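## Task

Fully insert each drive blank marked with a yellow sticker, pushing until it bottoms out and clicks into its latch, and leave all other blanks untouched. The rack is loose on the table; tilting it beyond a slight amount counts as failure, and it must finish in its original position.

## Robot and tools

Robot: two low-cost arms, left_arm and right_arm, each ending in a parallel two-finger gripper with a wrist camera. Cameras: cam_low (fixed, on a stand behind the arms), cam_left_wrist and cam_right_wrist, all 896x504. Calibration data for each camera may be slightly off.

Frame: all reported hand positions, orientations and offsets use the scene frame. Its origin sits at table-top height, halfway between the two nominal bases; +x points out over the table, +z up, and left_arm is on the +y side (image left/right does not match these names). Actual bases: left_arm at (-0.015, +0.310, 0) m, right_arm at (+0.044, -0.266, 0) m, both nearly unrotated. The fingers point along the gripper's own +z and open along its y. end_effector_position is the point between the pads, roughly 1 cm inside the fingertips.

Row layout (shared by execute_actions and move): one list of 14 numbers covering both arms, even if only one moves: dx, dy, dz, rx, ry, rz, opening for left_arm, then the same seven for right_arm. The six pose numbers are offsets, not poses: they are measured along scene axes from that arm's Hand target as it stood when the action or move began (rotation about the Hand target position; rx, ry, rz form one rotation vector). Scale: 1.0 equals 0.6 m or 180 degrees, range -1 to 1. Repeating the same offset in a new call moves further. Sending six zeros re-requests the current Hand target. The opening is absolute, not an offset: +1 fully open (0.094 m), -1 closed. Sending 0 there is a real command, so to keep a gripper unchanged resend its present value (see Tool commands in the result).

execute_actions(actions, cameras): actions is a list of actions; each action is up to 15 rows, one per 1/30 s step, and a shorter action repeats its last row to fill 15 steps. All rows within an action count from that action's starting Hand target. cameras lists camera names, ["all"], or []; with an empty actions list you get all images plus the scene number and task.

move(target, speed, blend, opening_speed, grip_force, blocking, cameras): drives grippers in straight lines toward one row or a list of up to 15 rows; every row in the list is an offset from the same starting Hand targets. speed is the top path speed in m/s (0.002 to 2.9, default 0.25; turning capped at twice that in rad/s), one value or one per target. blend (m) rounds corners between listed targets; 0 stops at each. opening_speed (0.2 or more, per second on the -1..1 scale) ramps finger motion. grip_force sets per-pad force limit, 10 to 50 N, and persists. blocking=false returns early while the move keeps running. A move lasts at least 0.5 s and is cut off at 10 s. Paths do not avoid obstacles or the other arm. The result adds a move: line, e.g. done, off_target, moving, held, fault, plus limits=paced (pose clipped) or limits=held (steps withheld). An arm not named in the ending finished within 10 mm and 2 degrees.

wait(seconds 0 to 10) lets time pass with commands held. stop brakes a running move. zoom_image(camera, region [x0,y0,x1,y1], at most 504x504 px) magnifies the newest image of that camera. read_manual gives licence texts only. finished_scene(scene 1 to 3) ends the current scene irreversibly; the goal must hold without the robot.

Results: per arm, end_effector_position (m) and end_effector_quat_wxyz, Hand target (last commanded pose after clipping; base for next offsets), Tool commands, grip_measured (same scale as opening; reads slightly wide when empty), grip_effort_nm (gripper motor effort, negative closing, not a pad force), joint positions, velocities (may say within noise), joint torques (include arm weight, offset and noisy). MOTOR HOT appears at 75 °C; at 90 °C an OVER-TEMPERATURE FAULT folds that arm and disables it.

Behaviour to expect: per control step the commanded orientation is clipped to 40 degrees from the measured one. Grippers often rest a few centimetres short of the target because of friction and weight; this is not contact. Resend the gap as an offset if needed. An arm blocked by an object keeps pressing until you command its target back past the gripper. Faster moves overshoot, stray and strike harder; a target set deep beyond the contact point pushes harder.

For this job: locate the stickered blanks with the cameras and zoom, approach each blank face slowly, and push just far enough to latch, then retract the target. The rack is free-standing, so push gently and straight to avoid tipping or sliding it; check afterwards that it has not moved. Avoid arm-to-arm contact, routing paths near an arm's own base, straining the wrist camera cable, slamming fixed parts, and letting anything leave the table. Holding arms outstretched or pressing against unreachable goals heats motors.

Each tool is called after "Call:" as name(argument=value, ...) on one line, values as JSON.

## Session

Call:
execute_actions(actions=[])

Scene clock: 0.00 s.
left_arm: end_effector_position=(+0.2171, +0.2911, +0.2868) grip_measured=+1.000 grip_effort_nm=n/a end_effector_quat_wxyz=(+0.425, -0.168, +0.881, -0.123) | right_arm: end_effector_position=(+0.2679, -0.2245, +0.3349) grip_measured=+1.000 grip_effort_nm=n/a end_effector_quat_wxyz=(+0.428, +0.004, +0.843, +0.326)
Joint positions: left_arm=[-0.05 0.743 1.101 -1.011 0.016 -0.459 0.094] | right_arm=[-0.553 0.908 1.256 -1.266 -1.012 -0.18 0.094]
Joint velocities: within noise
Joint torques (N m): no reading
Heat: left arm: 22 °C; right arm: 23 °C.
Hand target: left_arm +0.2164, +0.2922, +0.2908; +0.432, -0.166, +0.878, -0.121 | right_arm +0.2663, -0.2220, +0.3382; +0.432, -0.003, +0.840, +0.329
Tool commands: left_gripper/opening=+1.0 right_gripper/opening=+1.0
camera_calibration:
cam_left_wrist: T_world_to_cam=[[0.177659, -0.916538, 0.358322, 0.124732], [-0.870954, -0.315946, -0.376321, 0.422882], [0.458123, -0.245225, -0.854393, 0.306754], [0, 0, 0, 1]] pos_world=[0.20562, 0.323153, 0.376534]
cam_right_wrist: T_world_to_cam=[[0.27032, -0.772431, -0.574698, -0.05421], [-0.887072, 0.0321833, -0.460508, 0.437121], [0.374206, 0.634283, -0.676502, 0.359426], [0, 0, 0, 1]] pos_world=[0.267912, -0.283919, 0.413295]

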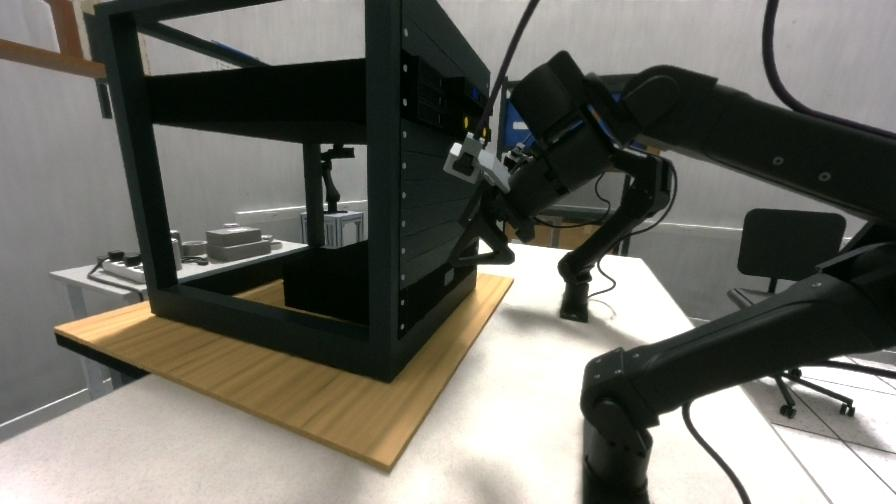

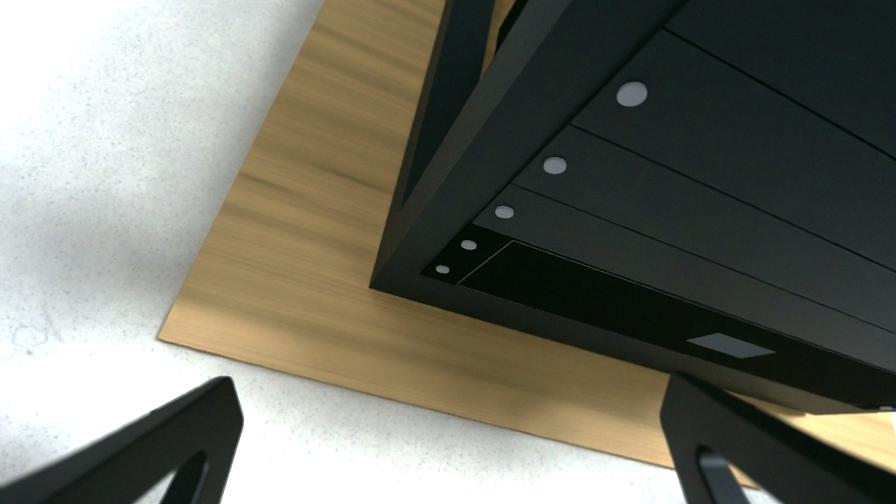

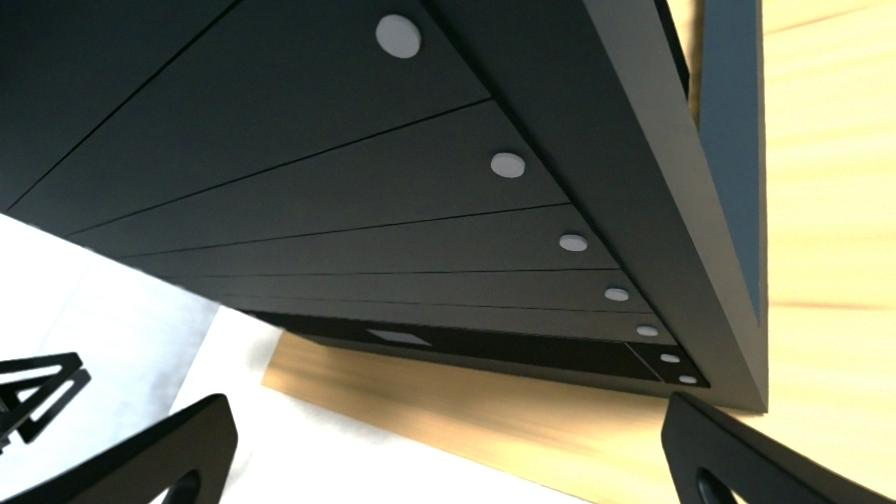

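Call:
zoom_image(camera="cam_low", region=[390, 0, 520, 160])

Scaled by 3.150 from the camera's 896x504 image, which has a finer 1280x720 frame.

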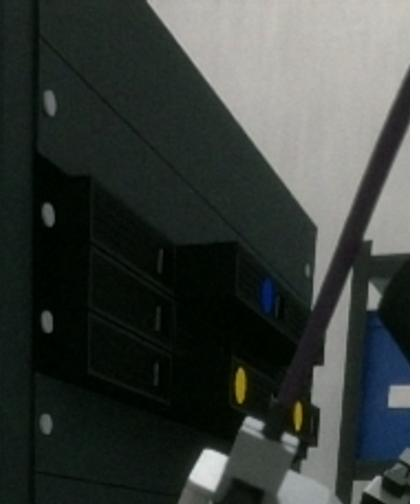

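Call:
move(target=[0,0,0,0,0,0,-1,-0.16,0.17,0.27,-0.152,-0.190,-0.155,-1], cameras=["all"])

Scene clock: 5.47 s.
left_arm: end_effector_position=(+0.2171, +0.2911, +0.2868) grip_measured=-0.997 grip_effort_nm=-0.15 end_effector_quat_wxyz=(+0.425, -0.168, +0.881, -0.123) | right_arm: end_effector_position=(+0.1693, -0.1142, +0.5002) grip_measured=-0.997 grip_effort_nm=-0.18 end_effector_quat_wxyz=(+0.687, -0.171, +0.688, +0.159)
Joint positions: left_arm=[-0.05 0.743 1.101 -1.011 0.016 -0.459 0] | right_arm=[2.033 0.903 1.571 -1.01 1.555 0.326 0]
Joint torques (N m): left_arm=[-0.03 0.54 5.76 1.71 -0.02 -0.01] | right_arm=[-0.88 0.91 3.41 1.44 0.37 0.11]
Heat: left arm: 22 °C; right arm: 25 °C.
Hand target: left_arm +0.2164, +0.2922, +0.2908; +0.432, -0.166, +0.878, -0.121 | right_arm +0.1702, -0.1199, +0.5002; +0.707, +0.000, +0.707, +0.000
Off the commanded pose: left_arm 0.004 m, 1 deg | right_arm 0.006 m, 27 deg.
joint sent to its limit (right arm) — joint 5 (wrist yaw), upper limit. The joint targets are off in orientation, not in position.
move: off_target (right_arm); limits=paced
camera_calibration:
cam_left_wrist: T_world_to_cam=[[0.177659, -0.916538, 0.358322, 0.124732], [-0.870954, -0.315946, -0.376321, 0.422882], [0.458123, -0.245225, -0.854393, 0.306754], [0, 0, 0, 1]] pos_world=[0.20562, 0.323153, 0.376534]
cam_right_wrist: T_world_to_cam=[[0.466832, -0.884334, -0.00455756, -0.178622], [-0.386837, -0.199568, -0.900294, 0.53097], [0.795252, 0.422049, -0.435258, 0.221953], [0, 0, 0, 1]] pos_world=[0.112277, -0.145672, 0.573822]

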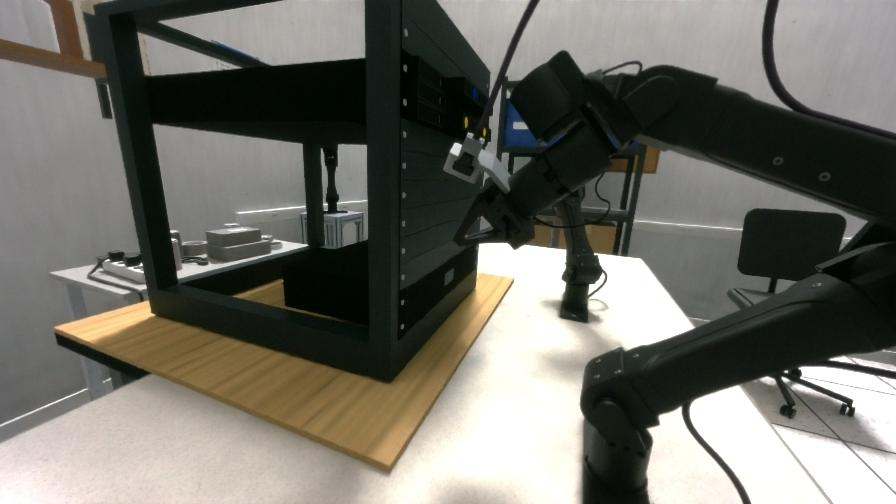

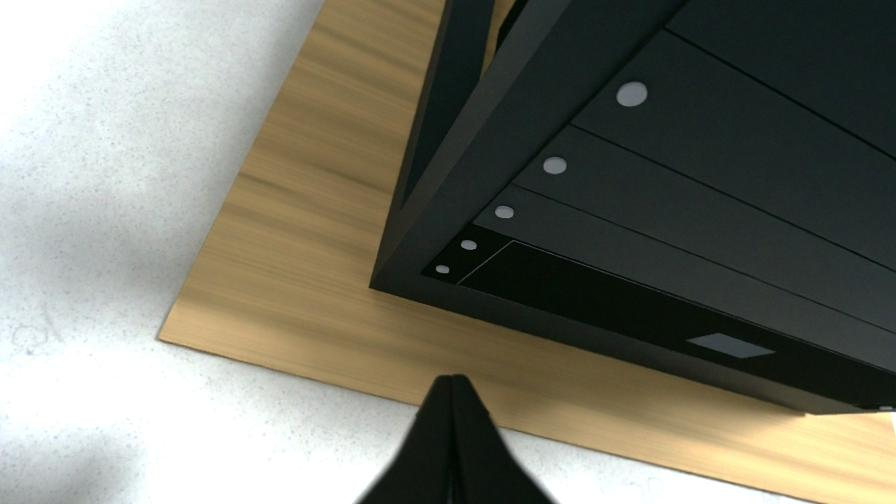

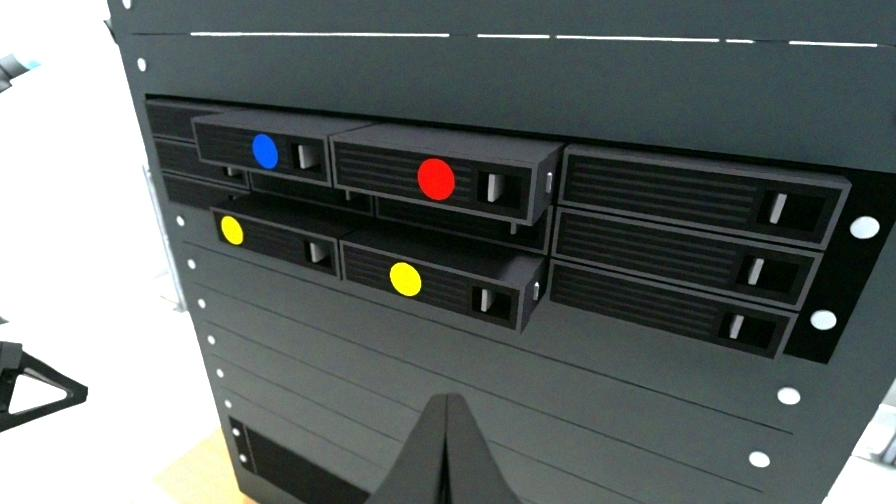

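Call:
move(target=[-0.027,-0.187,0.299,0.612,-0.154,-0.188,-1,0.133,0.137,-0.077,-0.5,0,0,-1], cameras=["all"])

Scene clock: 14.87 s.
left_arm: end_effector_position=(+0.1994, +0.1914, +0.4679) grip_measured=-0.997 grip_effort_nm=-0.15 end_effector_quat_wxyz=(+0.467, +0.502, +0.508, +0.522) | right_arm: end_effector_position=(+0.2444, -0.0184, +0.4504) grip_measured=-0.997 grip_effort_nm=-0.18 end_effector_quat_wxyz=(+0.562, -0.426, +0.613, -0.358)
Joint positions: left_arm=[-1.295 0.923 1.317 -0.494 -1.377 1.522 0] | right_arm=[1.485 1.403 1.74 -1.042 1.395 -0.476 0]
Joint torques (N m): left_arm=[-0.21 -0.39 4.03 1.97 0.48 0.01] | right_arm=[-1.63 -3.55 6.38 0.19 1.3 -2.73]
Heat: left arm: 23 °C; right arm: 25 °C.
Hand target: left_arm +0.2002, +0.1800, +0.4702; +0.501, +0.500, +0.499, +0.500 | right_arm +0.2500, -0.0378, +0.4541; +0.500, -0.500, +0.500, -0.500
Off the commanded pose: left_arm 0.012 m, 5 deg | right_arm 0.020 m, 24 deg.
move: off_target (left_arm, right_arm)
camera_calibration:
cam_left_wrist: T_world_to_cam=[[-0.0327661, 0.0591577, -0.997711, 0.461369], [-0.488706, 0.869824, 0.0676246, -0.0667215], [0.871833, 0.489803, 0.000409927, -0.177907], [0, 0, 0, 1]] pos_world=[0.137615, 0.117882, 0.464898]
cam_right_wrist: T_world_to_cam=[[0.135285, -0.399718, 0.9066, -0.449606], [-0.434547, -0.846251, -0.308266, 0.267399], [0.890431, -0.352257, -0.288182, -0.0036181], [0, 0, 0, 1]] pos_world=[0.180244, 0.0452969, 0.489]

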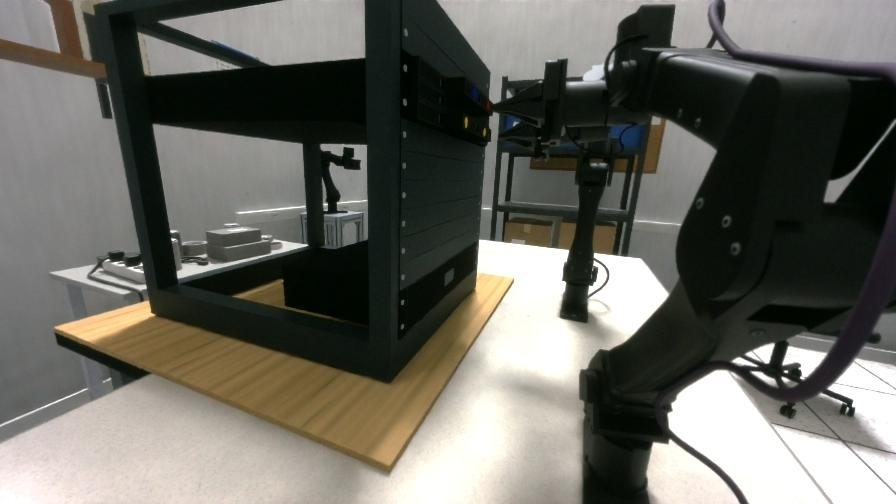

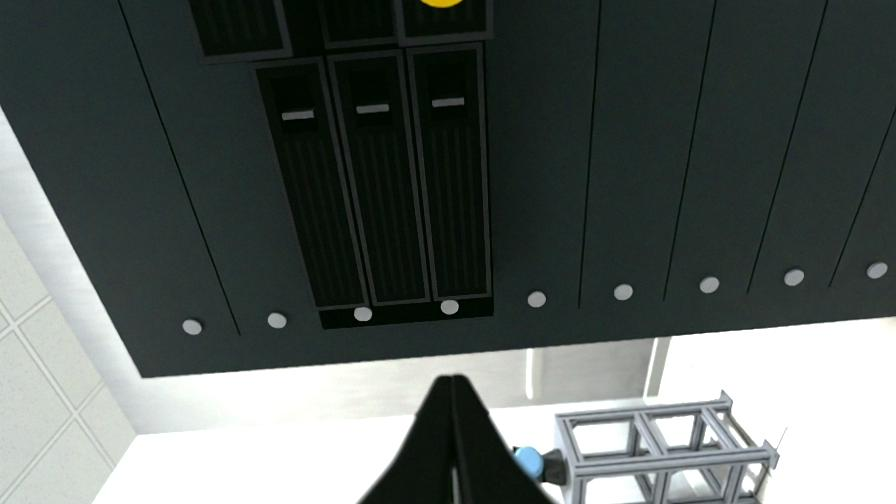

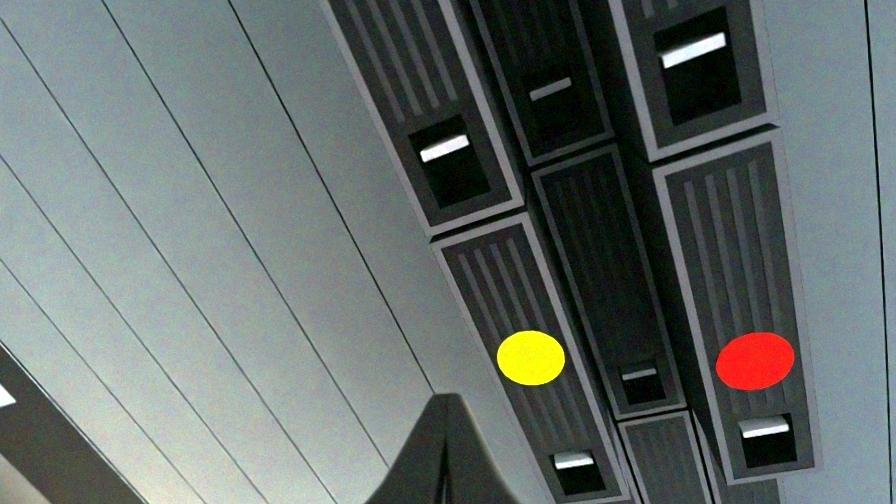

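Call:
move(target=[-0.03,0.13,0.02,0,0,0,-1,0,0,0,0,0,0,-1], speed=0.08, cameras=["all"])

Scene clock: 17.73 s.
left_arm: end_effector_position=(+0.1828, +0.2571, +0.4848) grip_measured=-0.997 grip_effort_nm=-0.16 end_effector_quat_wxyz=(+0.507, +0.488, +0.506, +0.499) | right_arm: end_effector_position=(+0.2471, -0.0157, +0.4470) grip_measured=-0.997 grip_effort_nm=-0.18 end_effector_quat_wxyz=(+0.557, -0.427, +0.613, -0.364)
Joint positions: left_arm=[-1.255 0.711 1.316 -0.562 -1.289 1.586 0] | right_arm=[1.475 1.417 1.74 -1.042 1.395 -0.476 0]
Joint torques (N m): left_arm=[0.51 2.14 4.53 0.98 0.15 0] | right_arm=[-0.84 -4.66 6.41 0.19 1.31 -2.73]
Heat: left arm: 24 °C; right arm: 25 °C.
Hand target: left_arm +0.1822, +0.2580, +0.4823; +0.501, +0.500, +0.499, +0.500 | right_arm +0.2501, -0.0377, +0.4540; +0.500, -0.500, +0.500, -0.500
Off the commanded pose: left_arm 0.003 m, 2 deg | right_arm 0.023 m, 23 deg.
move: off_target (right_arm)
camera_calibration:
cam_left_wrist: T_world_to_cam=[[0.00237371, -0.0147601, -0.999888, 0.487293], [-0.446789, 0.894526, -0.0142654, -0.107451], [0.894636, 0.446773, -0.00447131, -0.186307], [0, 0, 0, 1]] pos_world=[0.117512, 0.186547, 0.484873]
cam_right_wrist: T_world_to_cam=[[0.132958, -0.388617, 0.911756, -0.44738], [-0.442667, -0.846356, -0.296189, 0.266391], [0.886774, -0.364223, -0.284558, -0.00703982], [0, 0, 0, 1]] pos_world=[0.183648, 0.0490386, 0.4848]

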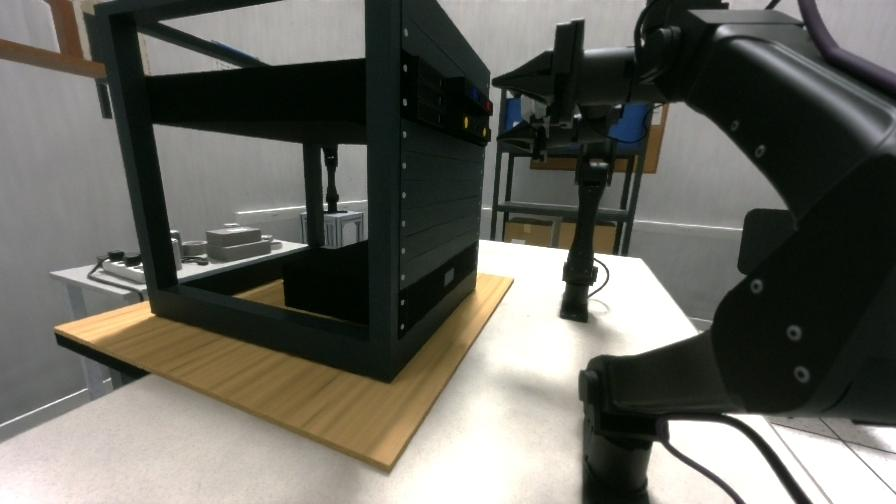

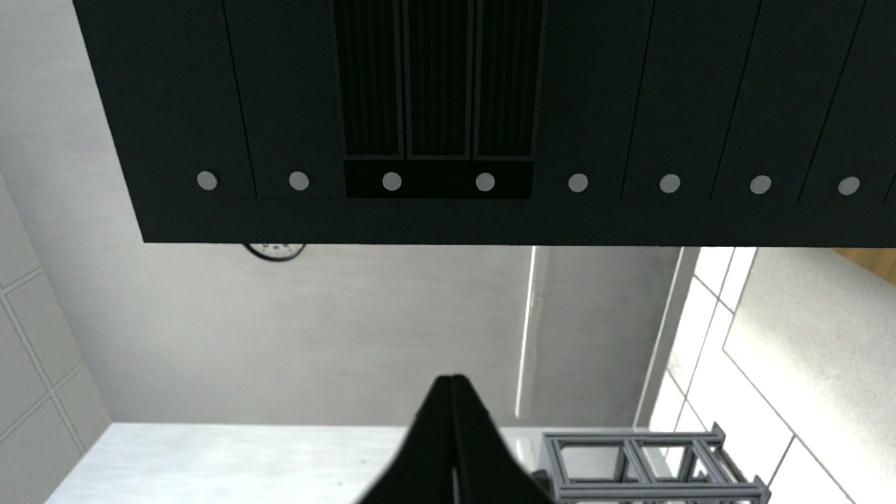

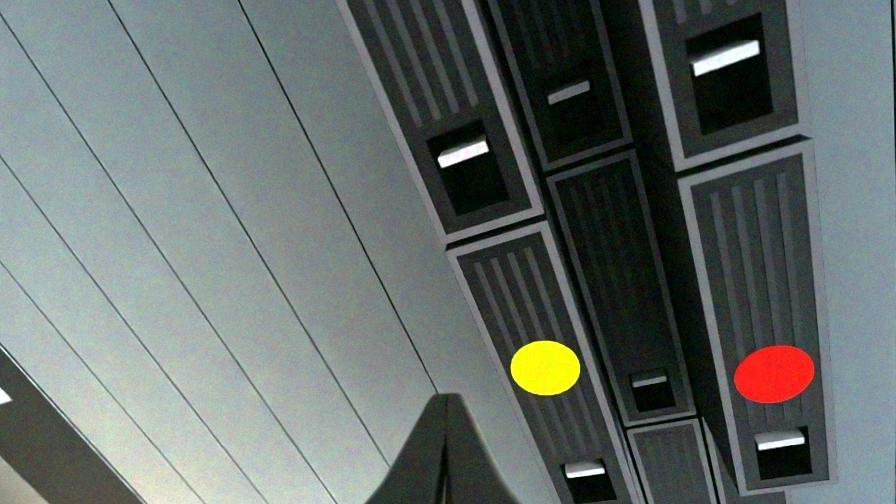

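Call:
move(target=[[0,0.03,0,0,0,0,-1,0,-0.01,0,0.5,0,0,-1],[0,0.03,0,0,0,0,-1,0,0,0,0.99,0,0,-1]], blend=[0.02,0], speed=0.4, cameras=["all"])

Scene clock: 24.40 s.
left_arm: end_effector_position=(+0.1857, +0.2684, +0.4807) grip_measured=-0.997 grip_effort_nm=-0.15 end_effector_quat_wxyz=(+0.501, +0.499, +0.498, +0.503) | right_arm: end_effector_position=(+0.2485, -0.0291, +0.4502) grip_measured=-0.997 grip_effort_nm=-0.18 end_effector_quat_wxyz=(+0.505, +0.484, +0.510, +0.501)
Joint positions: left_arm=[-1.113 0.68 1.316 -0.62 -1.137 1.588 0] | right_arm=[1.469 1.196 1.27 0.01 1.438 1.457 0]
Joint torques (N m): left_arm=[0.64 1.77 5.75 1.1 0.12 -0.08] | right_arm=[-0.84 -4.53 7.21 0.94 0.07 0.09]
Heat: left arm: 23 °C; right arm: 25 °C.
Hand target: left_arm +0.1822, +0.2760, +0.4823; +0.501, +0.500, +0.499, +0.500 | right_arm +0.2501, -0.0378, +0.4540; +0.508, +0.492, +0.508, +0.492
Off the commanded pose: left_arm 0.009 m, 0 deg | right_arm 0.010 m, 2 deg.
move: done
camera_calibration:
cam_left_wrist: T_world_to_cam=[[-0.00329802, 0.0138961, -0.999898, 0.476797], [-0.437867, 0.898932, 0.0139372, -0.132659], [0.899034, 0.437868, 0.00311996, -0.19613], [0, 0, 0, 1]] pos_world=[0.119813, 0.198505, 0.479209]
cam_right_wrist: T_world_to_cam=[[0.0267092, -0.00974888, -0.999596, 0.442268], [-0.450951, 0.892307, -0.0207519, 0.185313], [0.892149, 0.451323, 0.0194365, -0.126668], [0, 0, 0, 1]] pos_world=[0.184761, -0.103876, 0.448397]

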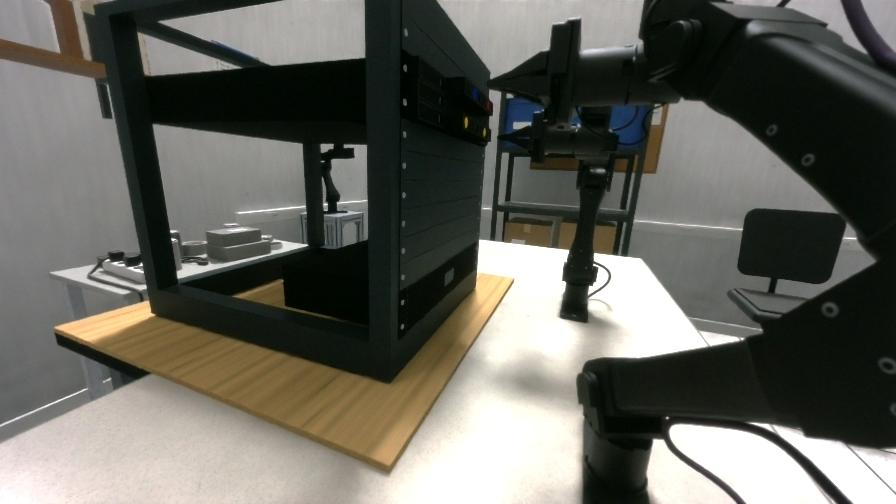

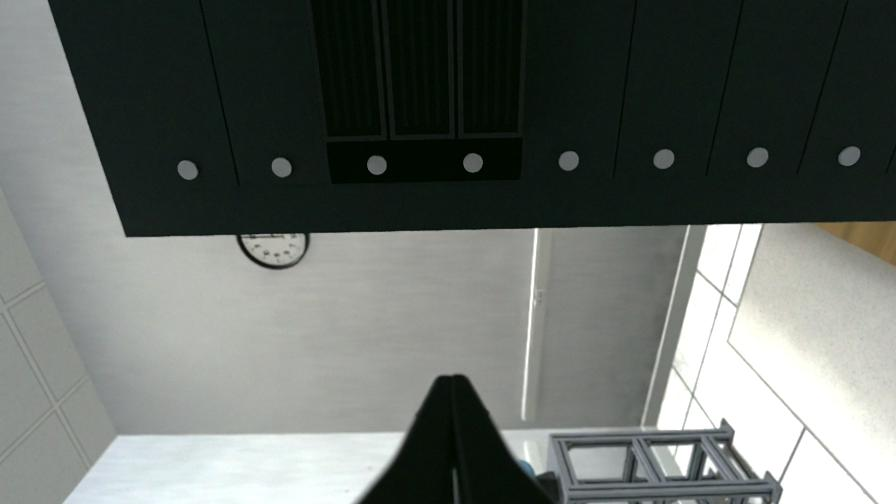

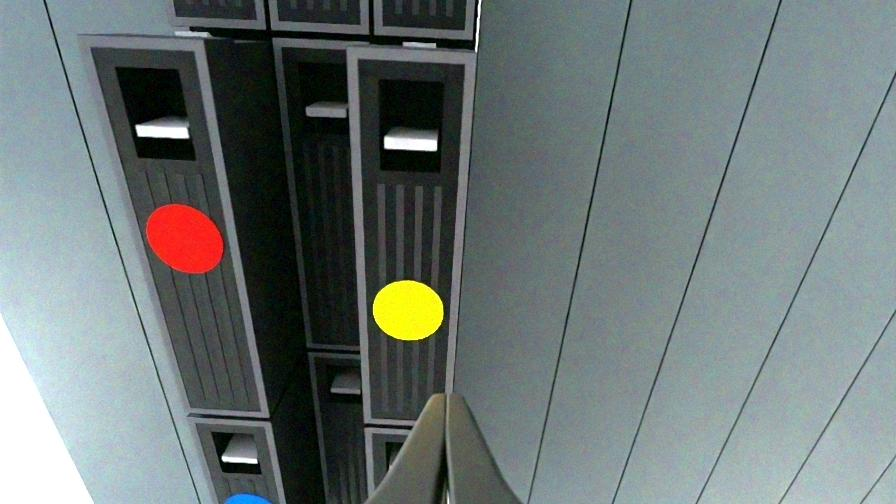

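Call:
move(target=[[0,0,0,0,0,0,-1,0.02,-0.029,0.022,0,0,0,-1],[0,0,0,0,0,0,-1,0.095,-0.029,0.026,0,0,0,-1]], blend=[0.01,0], speed=0.05, cameras=["cam_low","cam_right_wrist"])

Scene clock: 27.97 s.
left_arm: end_effector_position=(+0.1857, +0.2684, +0.4807) grip_measured=-0.997 grip_effort_nm=-0.15 end_effector_quat_wxyz=(+0.501, +0.499, +0.498, +0.503) | right_arm: end_effector_position=(+0.3050, -0.0534, +0.4694) grip_measured=-0.997 grip_effort_nm=-0.18 end_effector_quat_wxyz=(+0.504, +0.493, +0.500, +0.503)
Joint positions: left_arm=[-1.113 0.68 1.316 -0.62 -1.137 1.588 0] | right_arm=[1.208 1.198 1.365 -0.13 1.192 1.529 0]
Joint torques (N m): left_arm=[0.54 1.81 5.71 1.08 0.12 -0.08] | right_arm=[-0.91 -3.23 7.5 1.13 -0.08 0.06]
Heat: left arm: 23 °C; right arm: 25 °C.
Hand target: left_arm +0.1822, +0.2760, +0.4823; +0.501, +0.500, +0.499, +0.500 | right_arm +0.3071, -0.0552, +0.4696; +0.508, +0.492, +0.508, +0.492
Off the commanded pose: left_arm 0.009 m, 0 deg | right_arm 0.003 m, 2 deg.
move: done
camera_calibration:
cam_right_wrist: T_world_to_cam=[[0.0290626, 0.0131159, -0.999492, 0.460125], [-0.436803, 0.899557, -0.000896567, 0.219615], [0.899088, 0.436607, 0.0318725, -0.175171], [0, 0, 0, 1]] pos_world=[0.240051, -0.12711, 0.465671]
Images, in order (width x height): cam_low 896x504, cam_right_wrist 896x504.

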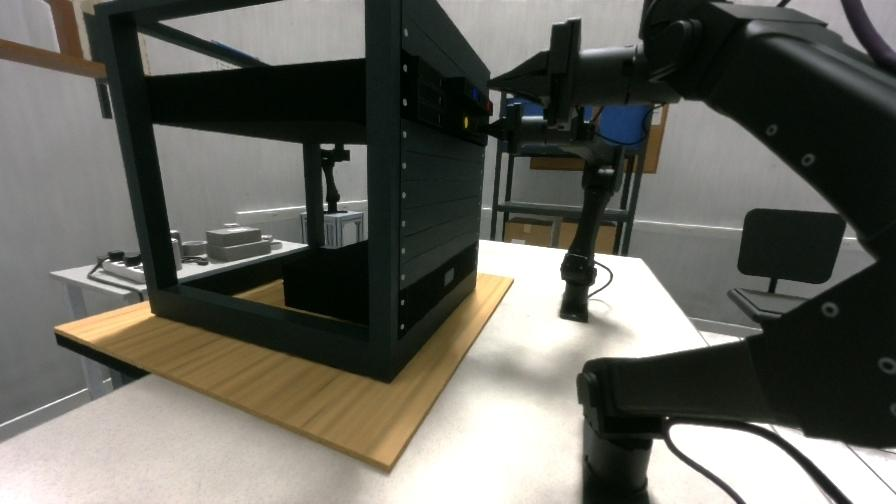

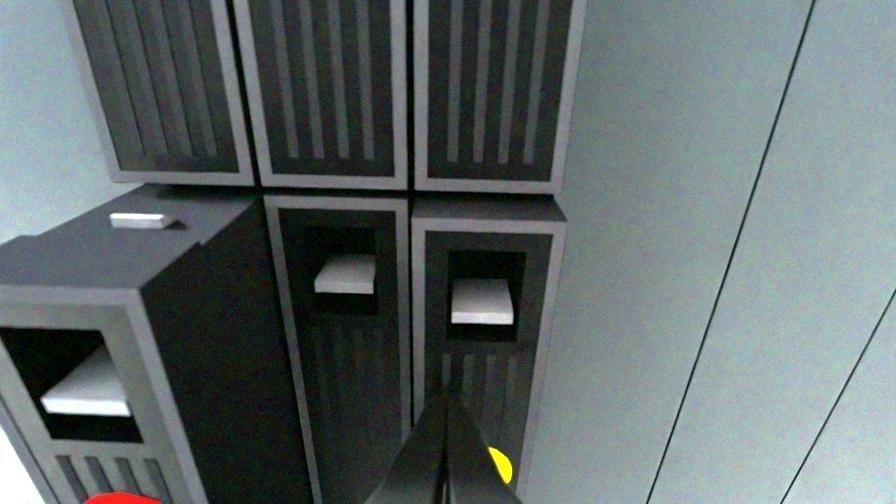

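Call:
move(target=[0,0,0,0,0,0,-1,0.035,0,-0.01,0,0,0,-1], speed=0.04, cameras=["cam_low","cam_right_wrist"])

Scene clock: 29.50 s.
left_arm: end_effector_position=(+0.1857, +0.2684, +0.4807) grip_measured=-0.997 grip_effort_nm=-0.15 end_effector_quat_wxyz=(+0.501, +0.499, +0.498, +0.503) | right_arm: end_effector_position=(+0.3144, -0.0553, +0.4678) grip_measured=-0.997 grip_effort_nm=-0.18 end_effector_quat_wxyz=(+0.503, +0.494, +0.500, +0.503)
Joint positions: left_arm=[-1.113 0.68 1.316 -0.62 -1.137 1.588 0] | right_arm=[1.167 1.204 1.365 -0.13 1.154 1.536 0]
Joint torques (N m): left_arm=[0.59 1.77 5.72 1.09 0.13 -0.09] | right_arm=[-5.05 -2.26 6.67 1.42 -0.41 0.06]
Heat: left arm: 23 °C; right arm: 25 °C.
Hand target: left_arm +0.1822, +0.2760, +0.4823; +0.501, +0.500, +0.499, +0.500 | right_arm +0.3281, -0.0553, +0.4637; +0.508, +0.493, +0.508, +0.492
Off the commanded pose: left_arm 0.009 m, 0 deg | right_arm 0.014 m, 2 deg.
move: off_target (right_arm)
camera_calibration:
cam_right_wrist: T_world_to_cam=[[0.0277382, 0.0142893, -0.999513, 0.458771], [-0.434624, 0.900612, 0.000813801, 0.223996], [0.900185, 0.43439, 0.0311918, -0.182982], [0, 0, 0, 1]] pos_world=[0.249346, -0.128804, 0.464073]
Images, in order (width x height): cam_low 896x504, cam_right_wrist 896x504.

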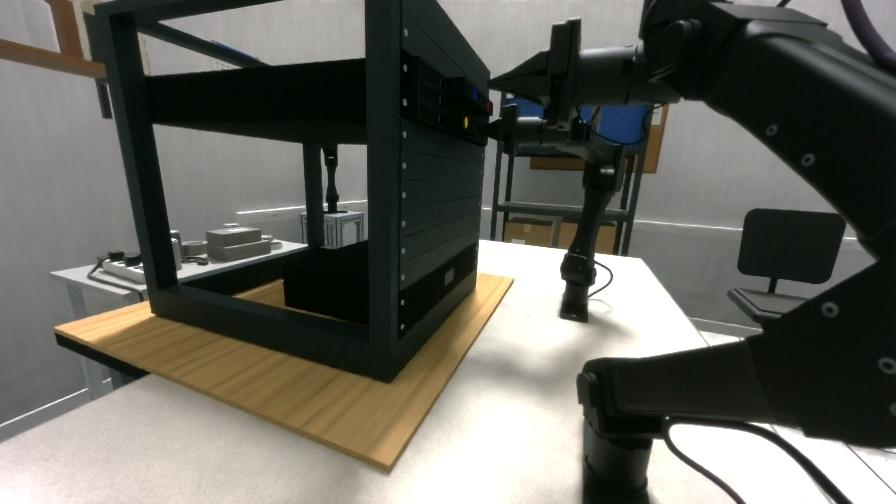

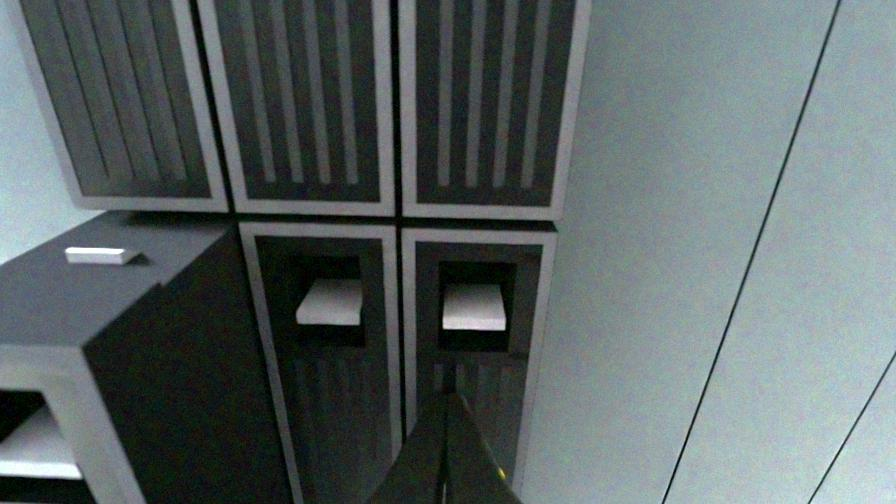

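Call:
move(target=[0,0,0,0,0,0,-1,0.02,0,0,0,0,0,-1], speed=0.04, cameras=["cam_low","cam_right_wrist"])

Scene clock: 31.33 s.
left_arm: end_effector_position=(+0.1857, +0.2684, +0.4807) grip_measured=-0.997 grip_effort_nm=-0.16 end_effector_quat_wxyz=(+0.501, +0.499, +0.498, +0.503) | right_arm: end_effector_position=(+0.3159, -0.0539, +0.4672) grip_measured=-0.997 grip_effort_nm=-0.18 end_effector_quat_wxyz=(+0.499, +0.488, +0.507, +0.506)
Joint positions: left_arm=[-1.113 0.68 1.316 -0.62 -1.137 1.588 0] | right_arm=[1.156 1.2 1.365 -0.143 1.123 1.539 0]
Joint torques (N m): left_arm=[0.59 1.77 5.72 1.09 0.13 -0.09] | right_arm=[-8.27 -0.66 7.21 1.67 -0.52 0.05]
Heat: left arm: 23 °C; right arm: 26 °C.
Hand target: left_arm +0.1822, +0.2760, +0.4823; +0.501, +0.500, +0.499, +0.500 | right_arm +0.3401, -0.0552, +0.4636; +0.508, +0.492, +0.508, +0.492
Off the commanded pose: left_arm 0.009 m, 0 deg | right_arm 0.024 m, 2 deg.
move: off_target (right_arm)
camera_calibration:
cam_right_wrist: T_world_to_cam=[[0.0245031, 0.00905652, -0.999659, 0.45901], [-0.452919, 0.891546, -0.00302465, 0.230531], [0.891215, 0.452839, 0.0259475, -0.178515], [0, 0, 0, 1]] pos_world=[0.25226, -0.128847, 0.464183]
Images, in order (width x height): cam_low 896x504, cam_right_wrist 896x504.

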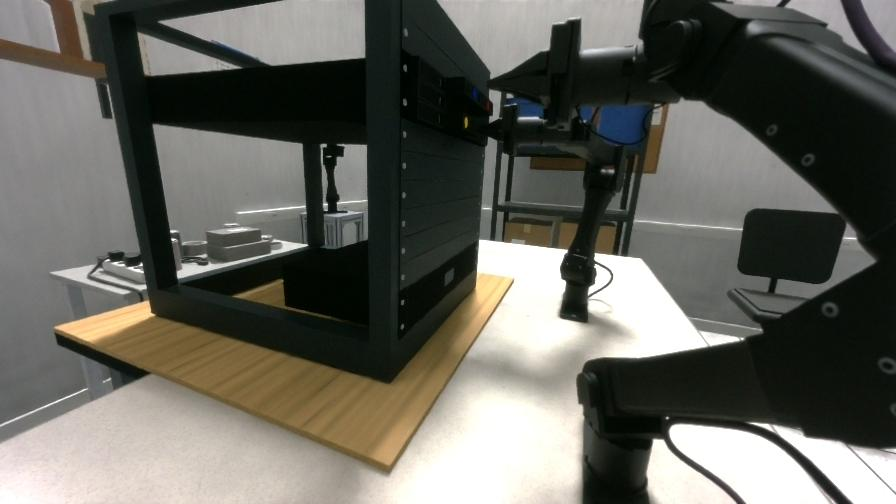

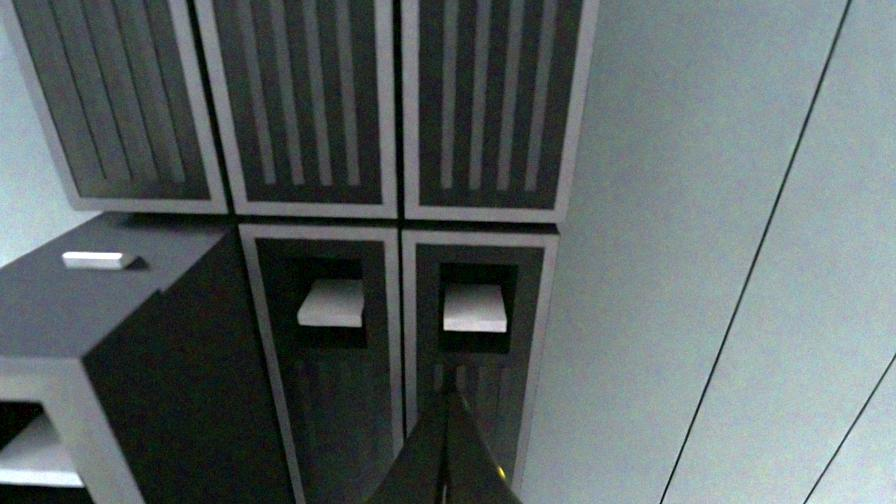

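Call:
move(target=[[0,0,0,0,0,0,-1,-0.17,0,0.01,0,0,0,-1],[0.0,-0.13,-0.02,0,0,0,-1,-0.19,-0.22,0.01,0,0,0,-1],[0.055,-0.325,-0.032,0,0,0,-1,-0.19,-0.24,0.01,0,0,0,-1]], blend=[0.02,0.02,0], speed=0.2, cameras=["all"])

Scene clock: 35.67 s.
left_arm: end_effector_position=(+0.2144, +0.0778, +0.4533) grip_measured=-0.997 grip_effort_nm=-0.15 end_effector_quat_wxyz=(+0.480, +0.518, +0.489, +0.512) | right_arm: end_effector_position=(+0.2268, -0.1994, +0.4763) grip_measured=-0.997 grip_effort_nm=-0.18 end_effector_quat_wxyz=(+0.502, +0.501, +0.492, +0.505)
Joint positions: left_arm=[-1.344 1.236 1.373 -0.209 -1.369 1.562 0] | right_arm=[1.523 0.676 1.18 -0.231 1.519 1.309 0]
Joint torques (N m): left_arm=[0.57 -4.74 6.05 1.85 0.06 0.02] | right_arm=[0.91 1.25 3.48 0.79 -0.05 -0.11]
Heat: left arm: 24 °C; right arm: 26 °C.
Hand target: left_arm +0.2152, +0.0810, +0.4630; +0.500, +0.500, +0.499, +0.500 | right_arm +0.2260, -0.1992, +0.4696; +0.508, +0.492, +0.508, +0.492
Off the commanded pose: left_arm 0.010 m, 4 deg | right_arm 0.007 m, 3 deg.
move: off_target (left_arm, right_arm)
camera_calibration:
cam_left_wrist: T_world_to_cam=[[-0.0242828, 0.0718534, -0.99712, 0.450932], [-0.437896, 0.895873, 0.0752215, 0.0239849], [0.898698, 0.438461, 0.00970998, -0.141348], [0, 0, 0, 1]] pos_world=[0.148482, 0.00808725, 0.449202]
cam_right_wrist: T_world_to_cam=[[0.0294965, 0.0324153, -0.999039, 0.474776], [-0.425407, 0.904846, 0.0167989, 0.306808], [0.904521, 0.424503, 0.0404795, -0.0491148], [0, 0, 0, 1]] pos_world=[0.16094, -0.272155, 0.471154]

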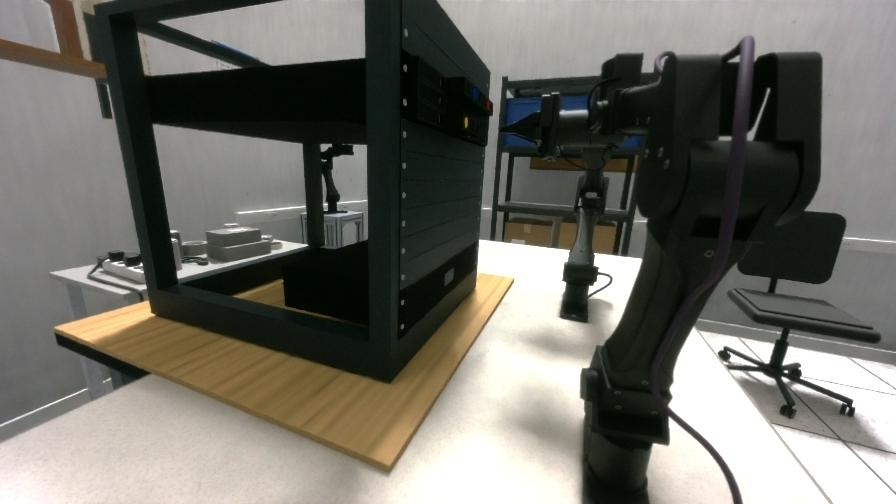

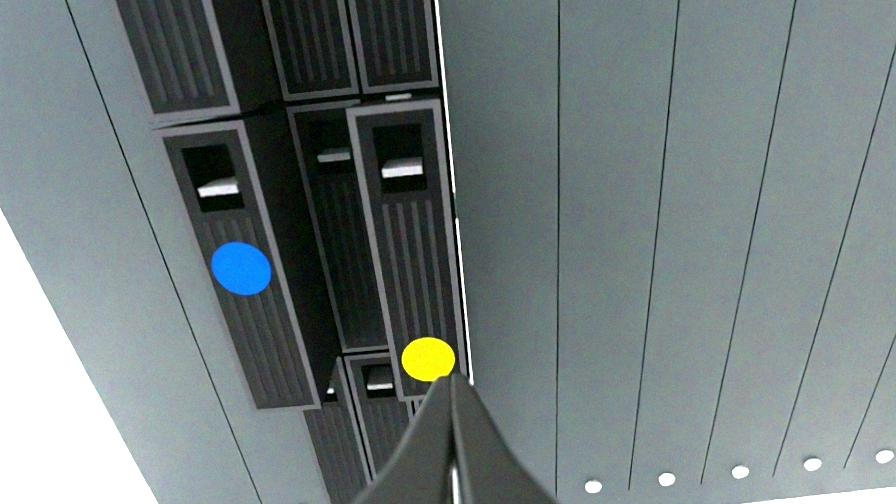

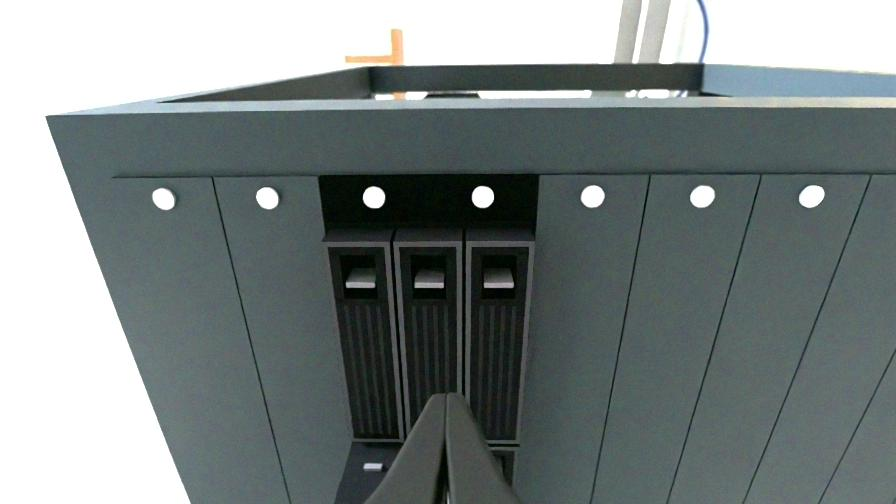

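Call:
move(target=[[0.05,-0.002,0.014,0,0,0,-1,0,0,0,0,0,0,-1],[0.15,-0.002,0.016,0,0,0,-1,0,0,0,0,0,0,-1]], blend=[0.01,0], speed=0.05, cameras=["cam_low","cam_left_wrist"])

Scene clock: 39.10 s.
left_arm: end_effector_position=(+0.3026, +0.0808, +0.4563) grip_measured=-0.997 grip_effort_nm=-0.16 end_effector_quat_wxyz=(+0.476, +0.522, +0.493, +0.507) | right_arm: end_effector_position=(+0.2268, -0.1994, +0.4763) grip_measured=-0.997 grip_effort_nm=-0.18 end_effector_quat_wxyz=(+0.502, +0.501, +0.492, +0.505)
Joint positions: left_arm=[-1.013 1.35 1.477 -0.192 -1.038 1.575 0] | right_arm=[1.523 0.676 1.18 -0.231 1.519 1.309 0]
Joint torques (N m): left_arm=[0.62 -4.63 8.08 2.11 0.06 0] | right_arm=[0.92 1.26 3.47 0.79 -0.05 -0.1]
Heat: left arm: 24 °C; right arm: 25 °C.
Hand target: left_arm +0.3052, +0.0798, +0.4726; +0.501, +0.500, +0.499, +0.500 | right_arm +0.2260, -0.1992, +0.4696; +0.508, +0.492, +0.508, +0.492
Off the commanded pose: left_arm 0.017 m, 4 deg | right_arm 0.007 m, 3 deg.
move: off_target (left_arm, right_arm)
camera_calibration:
cam_left_wrist: T_world_to_cam=[[-0.0429333, 0.0715316, -0.996514, 0.461228], [-0.437011, 0.895608, 0.0831163, 0.0559383], [0.898431, 0.439056, -0.00719125, -0.214271], [0, 0, 0, 1]] pos_world=[0.236755, 0.0109858, 0.45343]
Images, in order (width x height): cam_low 896x504, cam_left_wrist 896x504.

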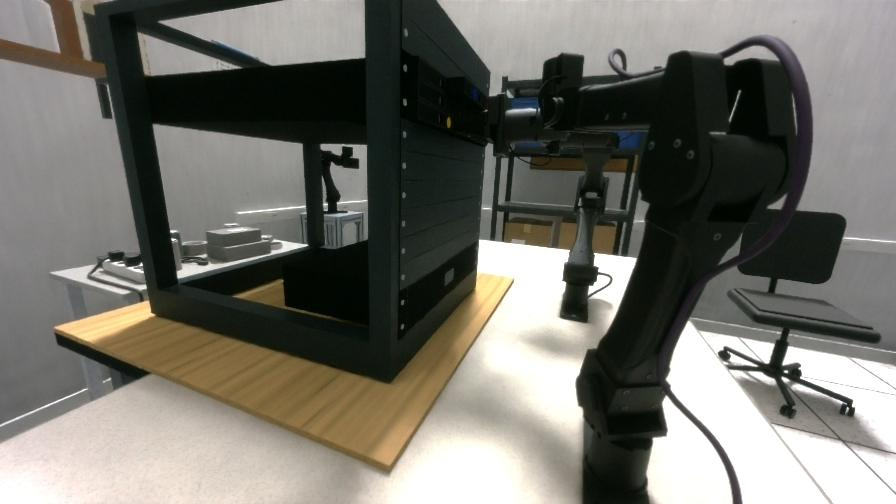

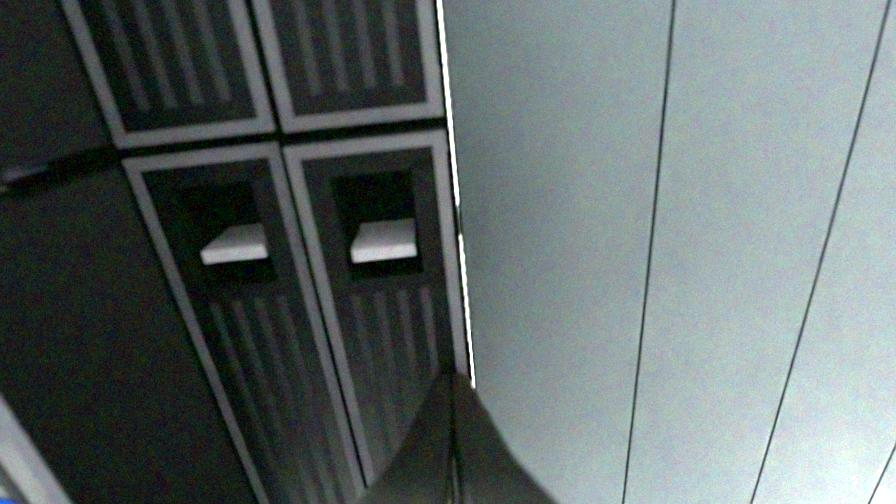

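Call:
move(target=[[-0.03,0,0.016,0,0,0,-1,0,0,0,0,0,0,-1],[0.03,0,0.018,0,0,0,-1,0,0,0,0,0,0,-1]], blend=[0.004,0], speed=0.05, cameras=["cam_low","cam_left_wrist"])

Scene clock: 41.17 s.
left_arm: end_effector_position=(+0.3064, +0.0818, +0.4750) grip_measured=-0.997 grip_effort_nm=-0.15 end_effector_quat_wxyz=(+0.487, +0.507, +0.499, +0.506) | right_arm: end_effector_position=(+0.2268, -0.1994, +0.4763) grip_measured=-0.997 grip_effort_nm=-0.18 end_effector_quat_wxyz=(+0.502, +0.501, +0.492, +0.505)
Joint positions: left_arm=[-1.002 1.376 1.55 -0.2 -1.036 1.575 0] | right_arm=[1.523 0.676 1.18 -0.231 1.519 1.309 0]
Joint torques (N m): left_arm=[4.97 -2.93 8.73 1.85 0.61 0.02] | right_arm=[0.94 1.24 3.47 0.79 -0.05 -0.1]
Heat: left arm: 25 °C; right arm: 25 °C.
Hand target: left_arm +0.3232, +0.0798, +0.4834; +0.501, +0.500, +0.499, +0.500 | right_arm +0.2260, -0.1992, +0.4696; +0.508, +0.492, +0.508, +0.492
Off the commanded pose: left_arm 0.019 m, 2 deg | right_arm 0.007 m, 3 deg.
move: off_target (left_arm, right_arm)
camera_calibration:
cam_left_wrist: T_world_to_cam=[[-0.0232475, 0.0376062, -0.999022, 0.477882], [-0.446467, 0.893716, 0.0440316, 0.0767213], [0.894498, 0.447054, -0.00398676, -0.218906], [0, 0, 0, 1]] pos_world=[0.241174, 0.0113245, 0.473163]
Images, in order (width x height): cam_low 896x504, cam_left_wrist 896x504.

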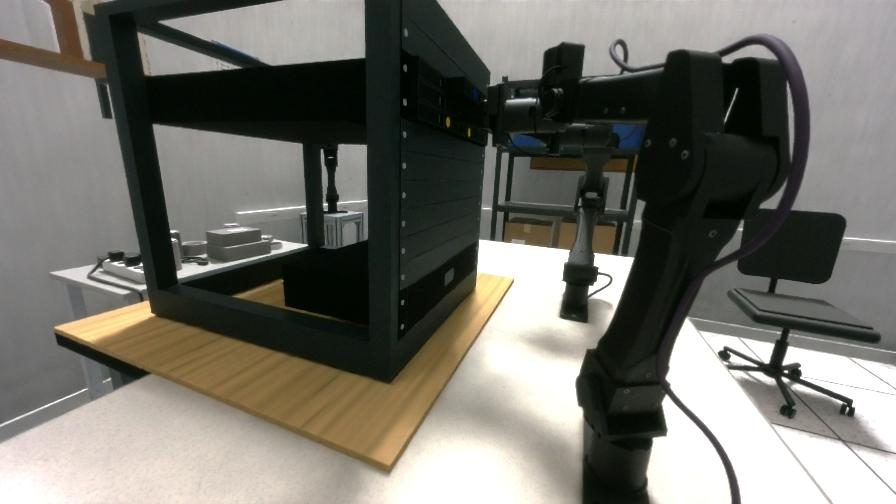

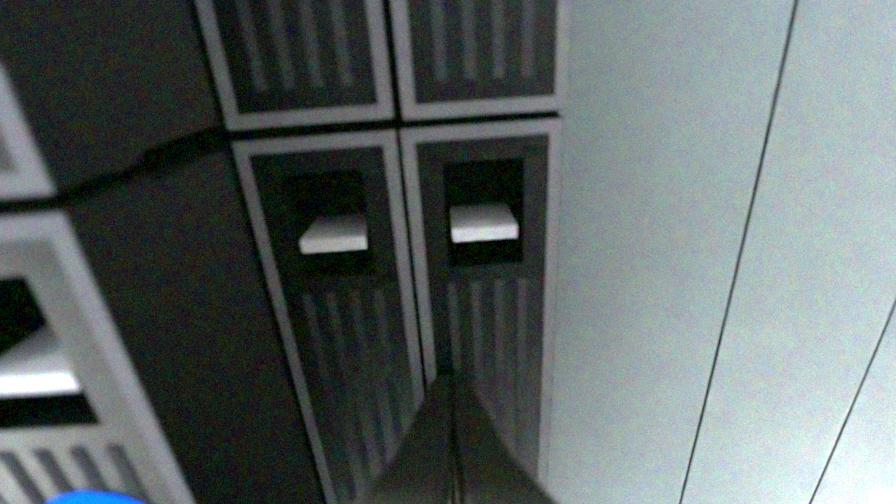

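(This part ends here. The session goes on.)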